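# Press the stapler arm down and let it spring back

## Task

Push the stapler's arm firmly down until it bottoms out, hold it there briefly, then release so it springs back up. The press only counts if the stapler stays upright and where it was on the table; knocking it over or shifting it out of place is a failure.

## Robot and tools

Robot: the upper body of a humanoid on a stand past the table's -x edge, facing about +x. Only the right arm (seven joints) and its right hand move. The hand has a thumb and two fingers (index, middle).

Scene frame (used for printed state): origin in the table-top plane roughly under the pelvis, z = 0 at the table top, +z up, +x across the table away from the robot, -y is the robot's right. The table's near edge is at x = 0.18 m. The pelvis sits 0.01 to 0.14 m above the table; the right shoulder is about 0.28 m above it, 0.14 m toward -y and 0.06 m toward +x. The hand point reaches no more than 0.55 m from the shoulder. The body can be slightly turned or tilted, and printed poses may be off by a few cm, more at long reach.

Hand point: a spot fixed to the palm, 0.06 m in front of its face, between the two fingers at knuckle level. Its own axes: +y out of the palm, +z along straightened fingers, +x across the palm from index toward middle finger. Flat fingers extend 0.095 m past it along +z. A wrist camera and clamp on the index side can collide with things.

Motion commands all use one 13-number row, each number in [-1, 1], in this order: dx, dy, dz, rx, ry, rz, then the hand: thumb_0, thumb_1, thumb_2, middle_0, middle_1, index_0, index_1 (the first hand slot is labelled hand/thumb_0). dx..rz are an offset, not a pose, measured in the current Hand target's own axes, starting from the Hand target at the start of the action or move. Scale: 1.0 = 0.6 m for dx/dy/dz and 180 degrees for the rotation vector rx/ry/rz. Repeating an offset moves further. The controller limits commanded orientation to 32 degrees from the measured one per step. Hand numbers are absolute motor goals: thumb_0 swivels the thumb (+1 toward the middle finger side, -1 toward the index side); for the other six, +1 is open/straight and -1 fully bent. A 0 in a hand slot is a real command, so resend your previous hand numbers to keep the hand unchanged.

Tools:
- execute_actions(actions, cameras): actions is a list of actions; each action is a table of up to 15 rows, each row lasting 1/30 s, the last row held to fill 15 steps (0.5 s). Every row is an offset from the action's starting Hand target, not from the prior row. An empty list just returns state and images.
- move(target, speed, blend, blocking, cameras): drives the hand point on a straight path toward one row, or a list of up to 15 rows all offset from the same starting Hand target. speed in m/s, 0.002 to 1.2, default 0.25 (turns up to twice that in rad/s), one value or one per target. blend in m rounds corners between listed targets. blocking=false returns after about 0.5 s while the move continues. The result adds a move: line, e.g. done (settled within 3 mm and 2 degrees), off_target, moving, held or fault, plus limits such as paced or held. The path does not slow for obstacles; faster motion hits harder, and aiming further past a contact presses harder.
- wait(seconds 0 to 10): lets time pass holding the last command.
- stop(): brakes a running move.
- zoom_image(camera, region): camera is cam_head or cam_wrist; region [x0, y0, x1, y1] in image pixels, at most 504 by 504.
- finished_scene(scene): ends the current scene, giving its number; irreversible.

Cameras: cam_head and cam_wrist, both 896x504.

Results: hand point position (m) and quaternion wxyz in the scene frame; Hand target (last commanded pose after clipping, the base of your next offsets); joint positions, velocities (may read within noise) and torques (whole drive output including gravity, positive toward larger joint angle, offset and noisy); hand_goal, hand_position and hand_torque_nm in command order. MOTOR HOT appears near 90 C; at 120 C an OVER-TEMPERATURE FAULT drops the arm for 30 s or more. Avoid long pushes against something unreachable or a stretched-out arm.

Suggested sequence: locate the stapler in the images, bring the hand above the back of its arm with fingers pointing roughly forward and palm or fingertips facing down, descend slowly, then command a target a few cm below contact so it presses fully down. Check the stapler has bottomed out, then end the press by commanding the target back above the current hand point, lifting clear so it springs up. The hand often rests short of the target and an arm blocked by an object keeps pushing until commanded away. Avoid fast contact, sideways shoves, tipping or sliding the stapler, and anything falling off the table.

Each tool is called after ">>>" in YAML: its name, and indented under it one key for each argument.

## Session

>>> execute_actions:
  actions: []

Scene clock: 0.00 s.
end_effector_position=(+0.2216, -0.3782, +0.1801) hand_goal=(+0.000, +0.263, +1.000, +1.000, +1.000, +1.000, +1.000) hand_position=(+0.000, +0.263, +1.000, +1.000, +1.000, +1.000, +1.000) hand_torque_nm=(+0.00, +0.00, +0.00, +0.00, +0.00, +0.00, +0.00) end_effector_quat_wxyz=(+0.646, +0.124, +0.418, -0.627)
Joint positions: [0.351 -0.455 -0.418 0.058 -0.192 -0.527 -1.089]
Joint velocities: within noise
Joint torques (N m): no reading
Hand target: +0.2216, -0.3782, +0.1801; +0.646, +0.124, +0.418, -0.627

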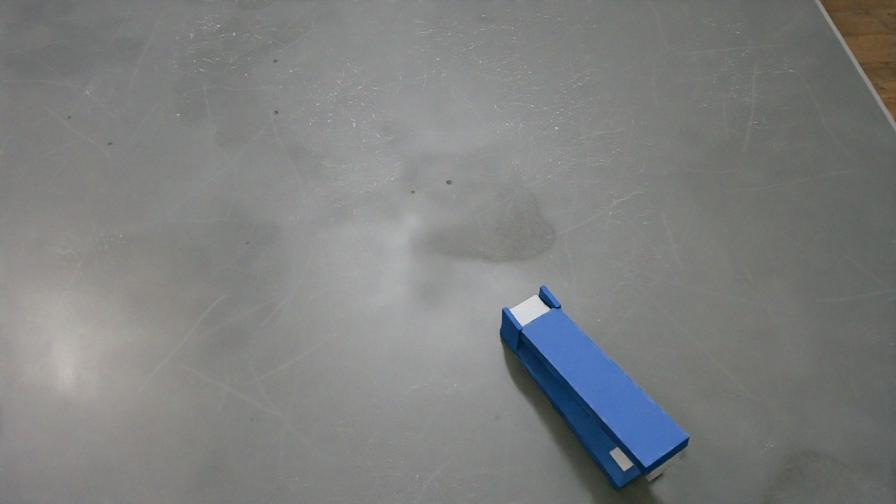

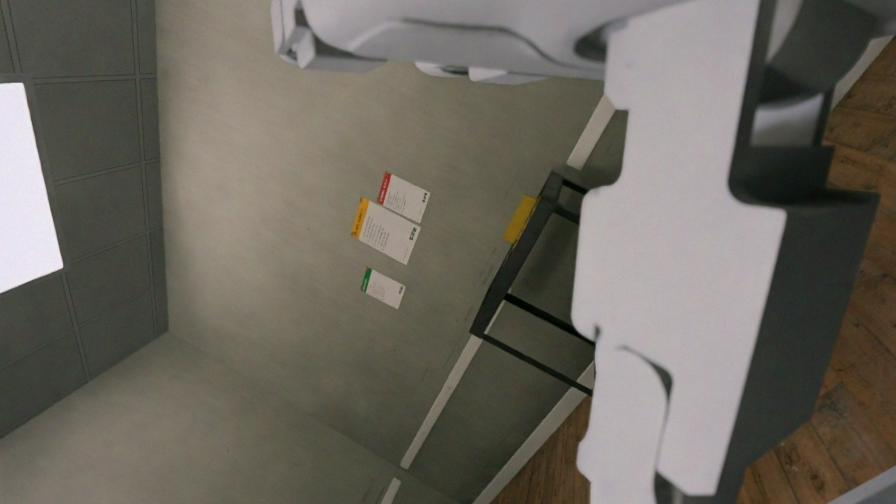

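>>> move:
  target:
    - [-0.215,0.1335,-0.0547,-0.369,0.112,0.247,0,1,1,-1,-1,-1,-1]
    - [-0.41,0.1937,-0.373,-0.602,0.2925,-0.0075,0,1,1,-1,-1,-1,-1]
  speed: 0.4
  blend: 0.02

Scene clock: 11.07 s.
end_effector_position=(+0.2739, -0.0318, +0.1672) hand_goal=(+0.000, +1.000, +1.000, -1.000, -1.000, -1.000, -1.000) hand_position=(+0.000, +0.943, +1.000, -0.942, -0.943, -0.942, -0.943) hand_torque_nm=(+0.00, -0.08, +0.00, +0.07, +0.08, +0.07, +0.08) end_effector_quat_wxyz=(+0.271, -0.222, +0.934, +0.070)
Joint positions: [-0.925 -0.963 0.603 -0.341 1.98 1.064 -0.941]
Joint torques (N m): [-4.43 -2.08 -2.77 -0.41 0.56 -0.5 -0.02]
Hand target: +0.2751, -0.0301, +0.1700; +0.253, -0.209, +0.943, +0.056
Off the commanded pose: 0.004 m, 3 deg.
joint sent to its limit — joint 5 (wrist roll), upper limit. The joint targets are off in orientation, not in position.
move: off_target

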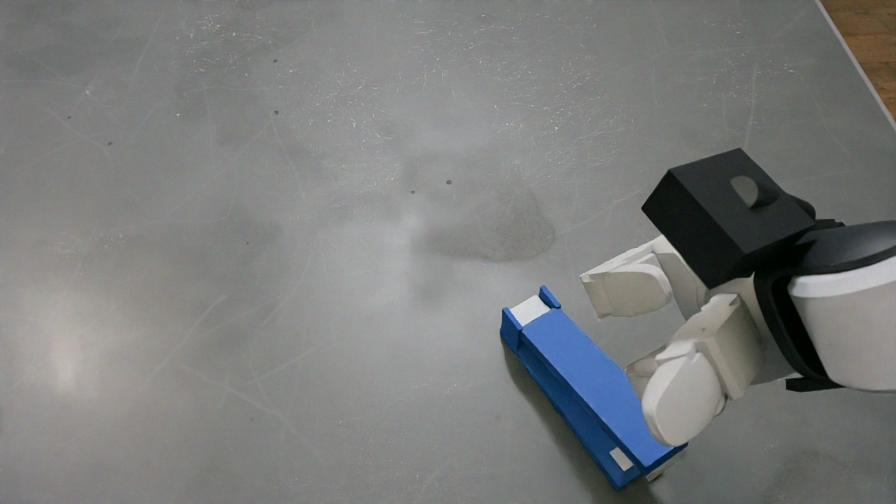

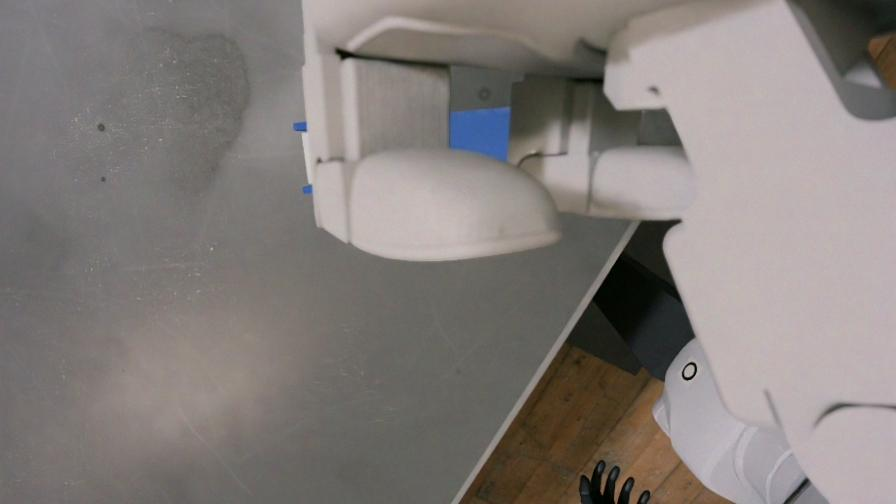

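>>> move:
  target: [0.0522,0,0.0757,0,0,0,0,1,1,-1,-1,-1,-1]
  speed: 0.15

>>> zoom_image:
  camera: "cam_head"
  region: [490, 260, 740, 504]

Scene clock: 16.60 s.
end_effector_position=(+0.2736, -0.0325, +0.1200) hand_goal=(+0.000, +1.000, +1.000, -1.000, -1.000, -1.000, -1.000) hand_position=(+0.000, +0.943, +1.000, -0.942, -0.943, -0.942, -0.943) hand_torque_nm=(+0.00, -0.08, +0.00, +0.07, +0.08, +0.07, +0.08) end_effector_quat_wxyz=(+0.260, -0.211, +0.941, +0.054)
Joint positions: [-0.813 -0.885 0.671 -0.288 1.723 1.003 -0.832]
Joint torques (N m): [-3.2 -2.03 -1.57 -0.91 0.11 -0.95 0.18]
Hand target: +0.2711, -0.0320, +0.1150; +0.253, -0.209, +0.943, +0.056
Off the commanded pose: 0.006 m, 1 deg.
move: off_target

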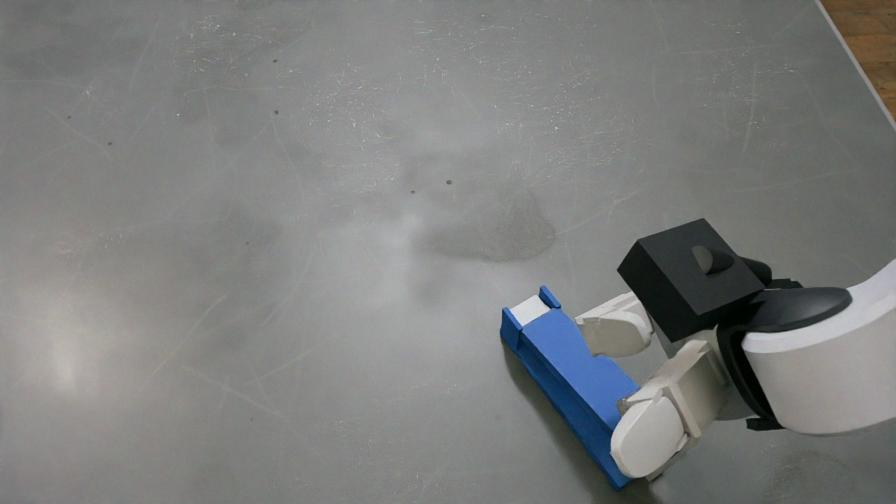

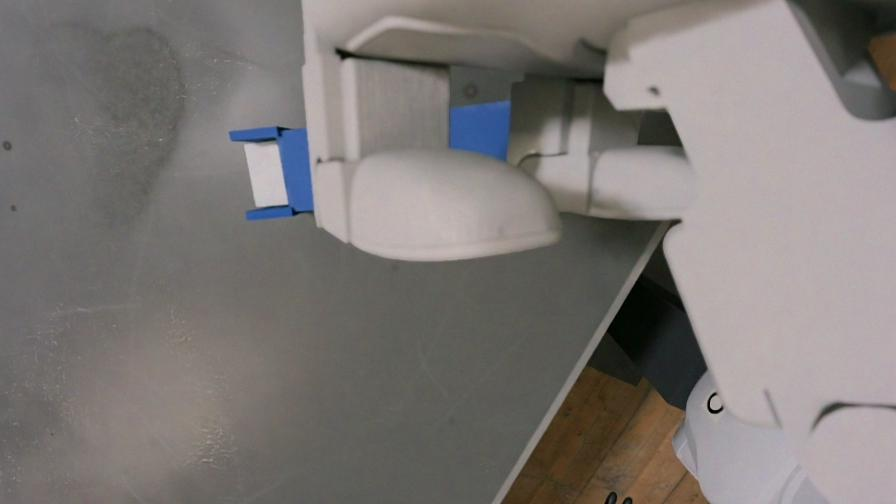

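Scaled by 2.016 (camera's finer frame: 1280x720).

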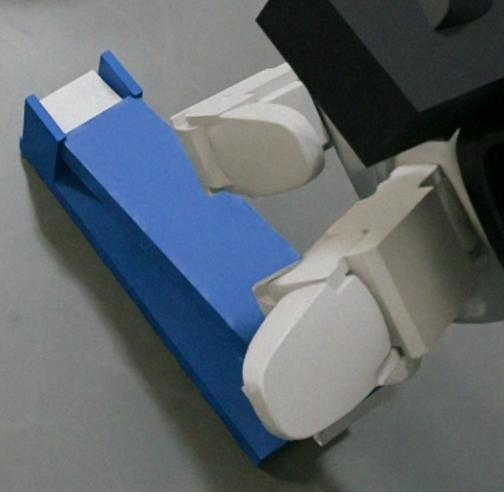

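>>> move:
  target: [0.0878,0.0035,0.0743,0,0,0,0,1,1,-1,-1,-1,-1]
  speed: 0.08

>>> zoom_image:
  camera: "cam_head"
  region: [490, 260, 740, 504]

Scene clock: 20.80 s.
end_effector_position=(+0.2655, -0.0369, +0.0727) hand_goal=(+0.000, +1.000, +1.000, -1.000, -1.000, -1.000, -1.000) hand_position=(+0.000, +0.943, +1.000, -0.998, -0.943, -0.942, -0.943) hand_torque_nm=(+0.00, -0.08, +0.00, +0.00, +0.08, +0.07, +0.08) end_effector_quat_wxyz=(+0.290, -0.205, +0.933, +0.064)
Joint positions: [-0.655 -0.871 0.791 -0.249 1.369 0.767 -0.592]
Joint torques (N m): [-0.83 -1.26 0.29 0.76 -0.28 -0.32 -0.11]
Hand target: +0.2491, -0.0400, +0.0501; +0.253, -0.209, +0.943, +0.056
Off the commanded pose: 0.028 m, 5 deg.
move: off_target

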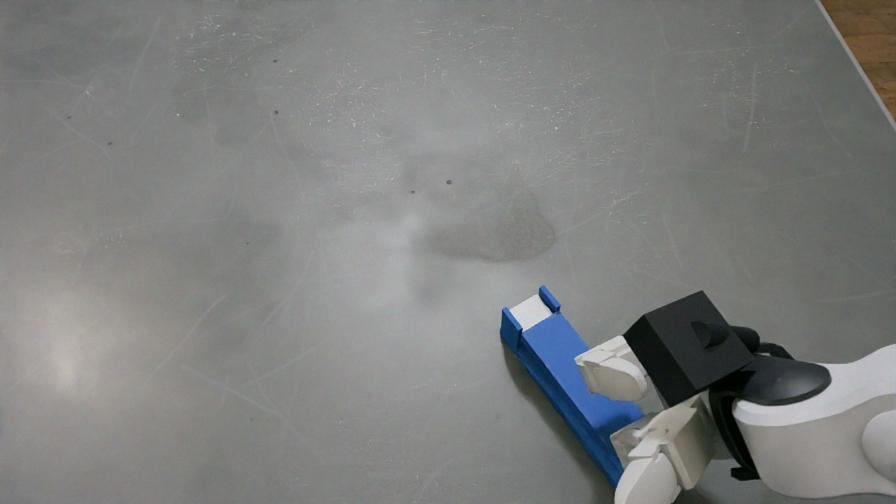

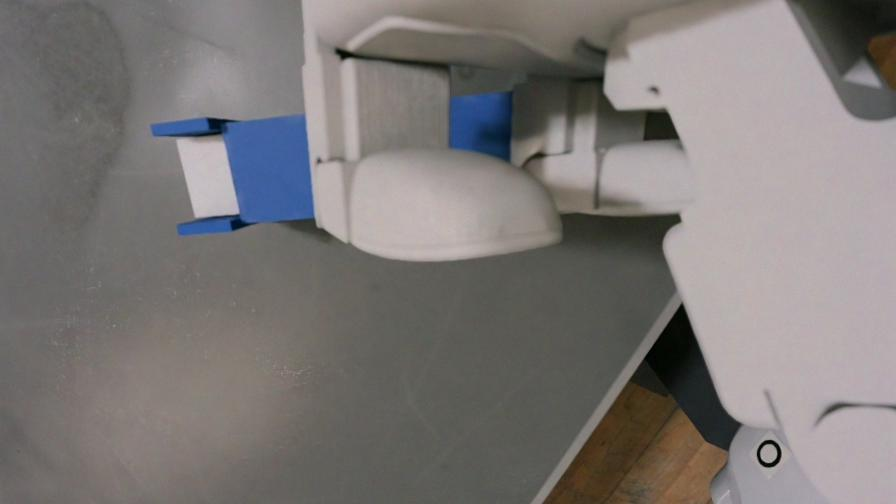

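Scaled by 2.016 (camera's finer frame: 1280x720).

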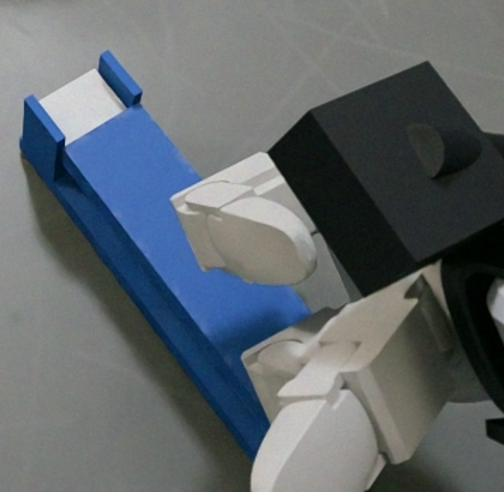

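>>> move:
  target: [0.0547,0,0.0648,0,0,0,0,1,1,-1,-1,-1,-1]
  speed: 0.08

>>> zoom_image:
  camera: "cam_head"
  region: [490, 260, 740, 504]

Scene clock: 23.13 s.
end_effector_position=(+0.2800, -0.0257, +0.0734) hand_goal=(+0.000, +1.000, +1.000, -1.000, -1.000, -1.000, -1.000) hand_position=(+0.000, +0.943, +1.000, -1.000, -0.943, -0.942, -0.943) hand_torque_nm=(+0.00, -0.08, +0.00, +0.00, +0.08, +0.07, +0.08) end_effector_quat_wxyz=(+0.360, -0.199, +0.905, +0.105)
Joint positions: [-0.645 -0.85 0.868 -0.178 1.215 0.526 -0.446]
Joint torques (N m): [2.77 -1.17 3.78 7.03 -0.69 1.67 -1.06]
Hand target: +0.2410, -0.0438, +0.0000; +0.253, -0.209, +0.943, +0.056
Off the commanded pose: 0.085 m, 14 deg.
move: off_target

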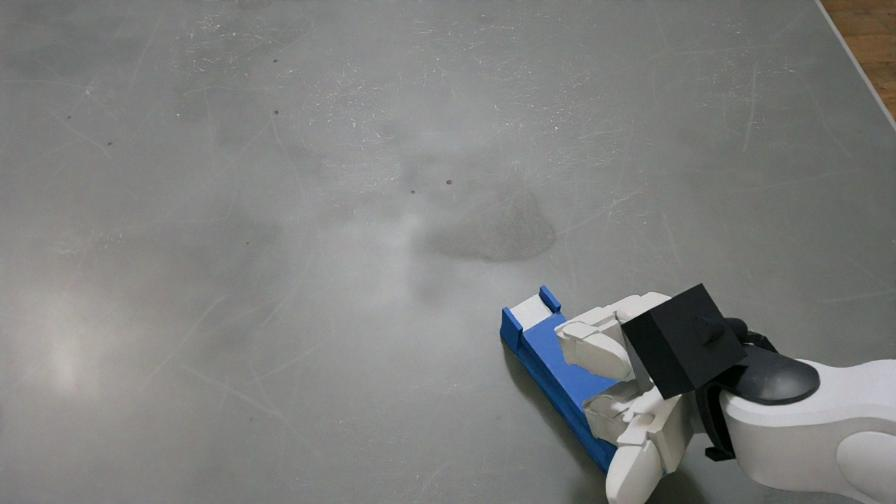

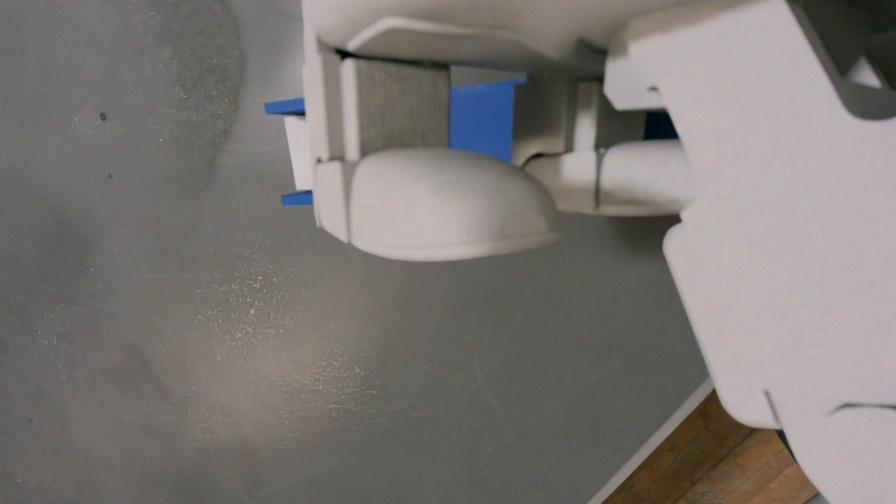

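Scaled by 2.016 (camera's finer frame: 1280x720).

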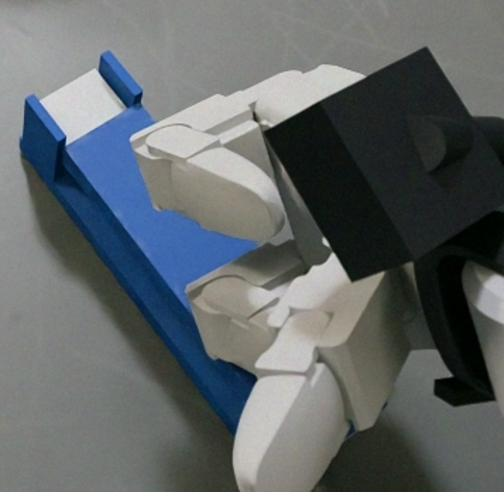

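>>> move:
  target: [0.0467,-0.005,0.0213,0,0,0,0,1,1,-1,-1,-1,-1]
  speed: 0.08

>>> zoom_image:
  camera: "cam_head"
  region: [490, 260, 740, 504]

Scene clock: 26.67 s.
end_effector_position=(+0.2776, -0.0272, +0.0744) hand_goal=(+0.000, +1.000, +1.000, -1.000, -1.000, -1.000, -1.000) hand_position=(+0.000, +0.943, +1.000, -1.000, -0.943, -0.942, -0.943) hand_torque_nm=(+0.00, -0.08, +0.00, +0.00, +0.08, +0.07, +0.08) end_effector_quat_wxyz=(+0.401, -0.200, +0.886, +0.121)
Joint positions: [-0.619 -0.892 0.943 -0.177 1.155 0.342 -0.396]
Joint torques (N m): [5.17 -1.81 5.04 9.44 -0.33 3.22 -1.39]
Hand target: +0.2261, -0.0541, -0.0251; +0.253, -0.209, +0.943, +0.056
Off the commanded pose: 0.115 m, 20 deg.
move: off_target

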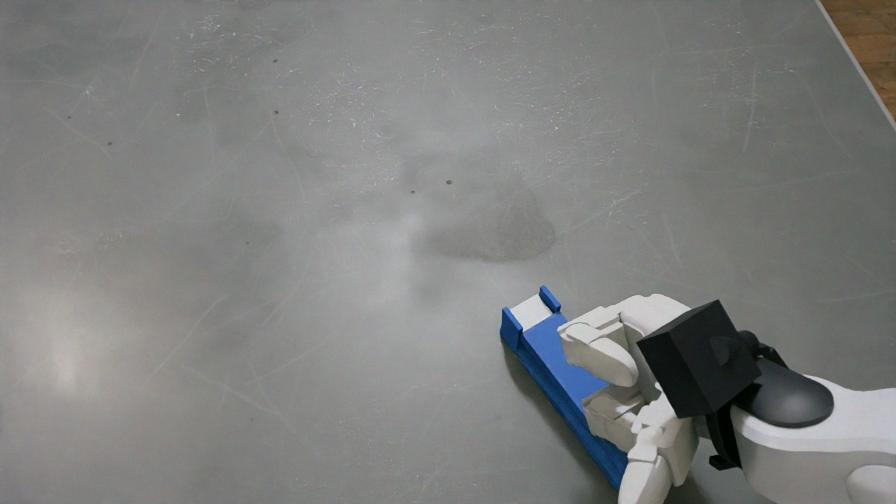

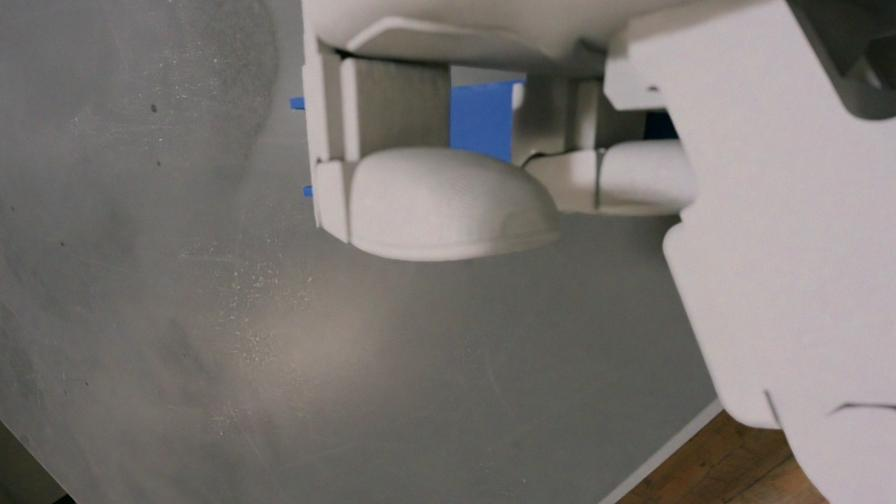

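Scaled by 2.016 (camera's finer frame: 1280x720).

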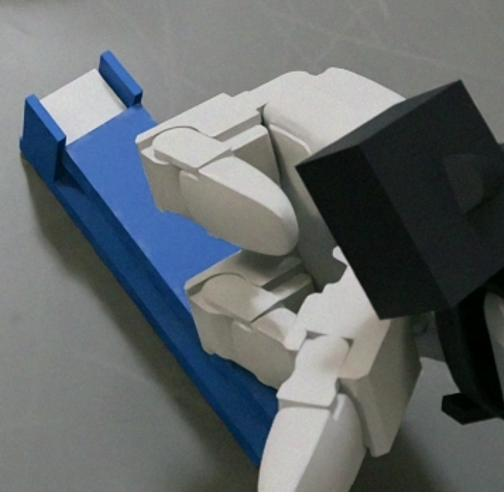

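>>> move:
  target: [-0.239,0.004,-0.218,0,0,0,0,1,1,-1,-1,-1,-1]
  speed: 0.15

>>> zoom_image:
  camera: "cam_head"
  region: [490, 260, 740, 504]

Scene clock: 30.20 s.
end_effector_position=(+0.2801, -0.0274, +0.1617) hand_goal=(+0.000, +1.000, +1.000, -1.000, -1.000, -1.000, -1.000) hand_position=(+0.000, +0.943, +1.000, -1.000, -0.943, -0.942, -0.943) hand_torque_nm=(+0.00, -0.08, +0.00, +0.00, +0.08, +0.07, +0.08) end_effector_quat_wxyz=(+0.269, -0.219, +0.936, +0.057)
Joint positions: [-0.976 -0.947 0.678 -0.307 1.979 1.026 -0.964]
Joint torques (N m): [-3.1 -2 -2.86 -0.42 0.57 -0.49 -0.04]
Hand target: +0.2783, -0.0270, +0.1599; +0.253, -0.209, +0.943, +0.056
Off the commanded pose: 0.003 m, 2 deg.
joint sent to its limit — joint 5 (wrist roll), upper limit. The joint targets still meet the commanded pose.
move: done

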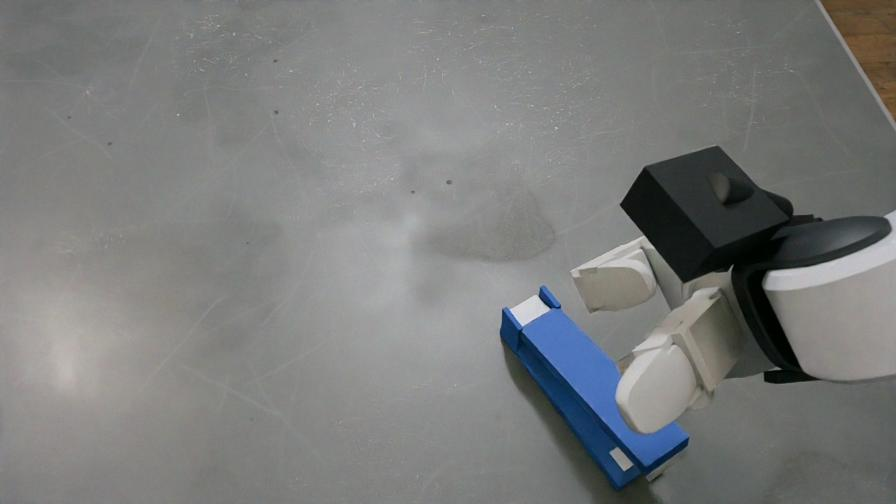

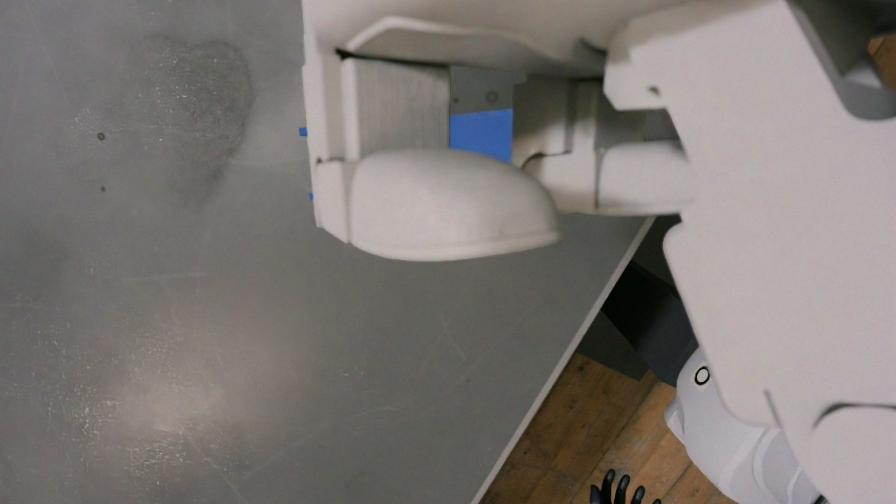

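Scaled by 2.016 (camera's finer frame: 1280x720).

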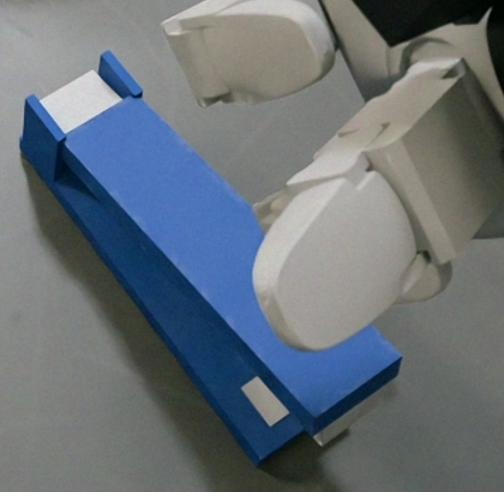

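>>> finished_scene:
  scene: 3

The scene is finished: the task was done.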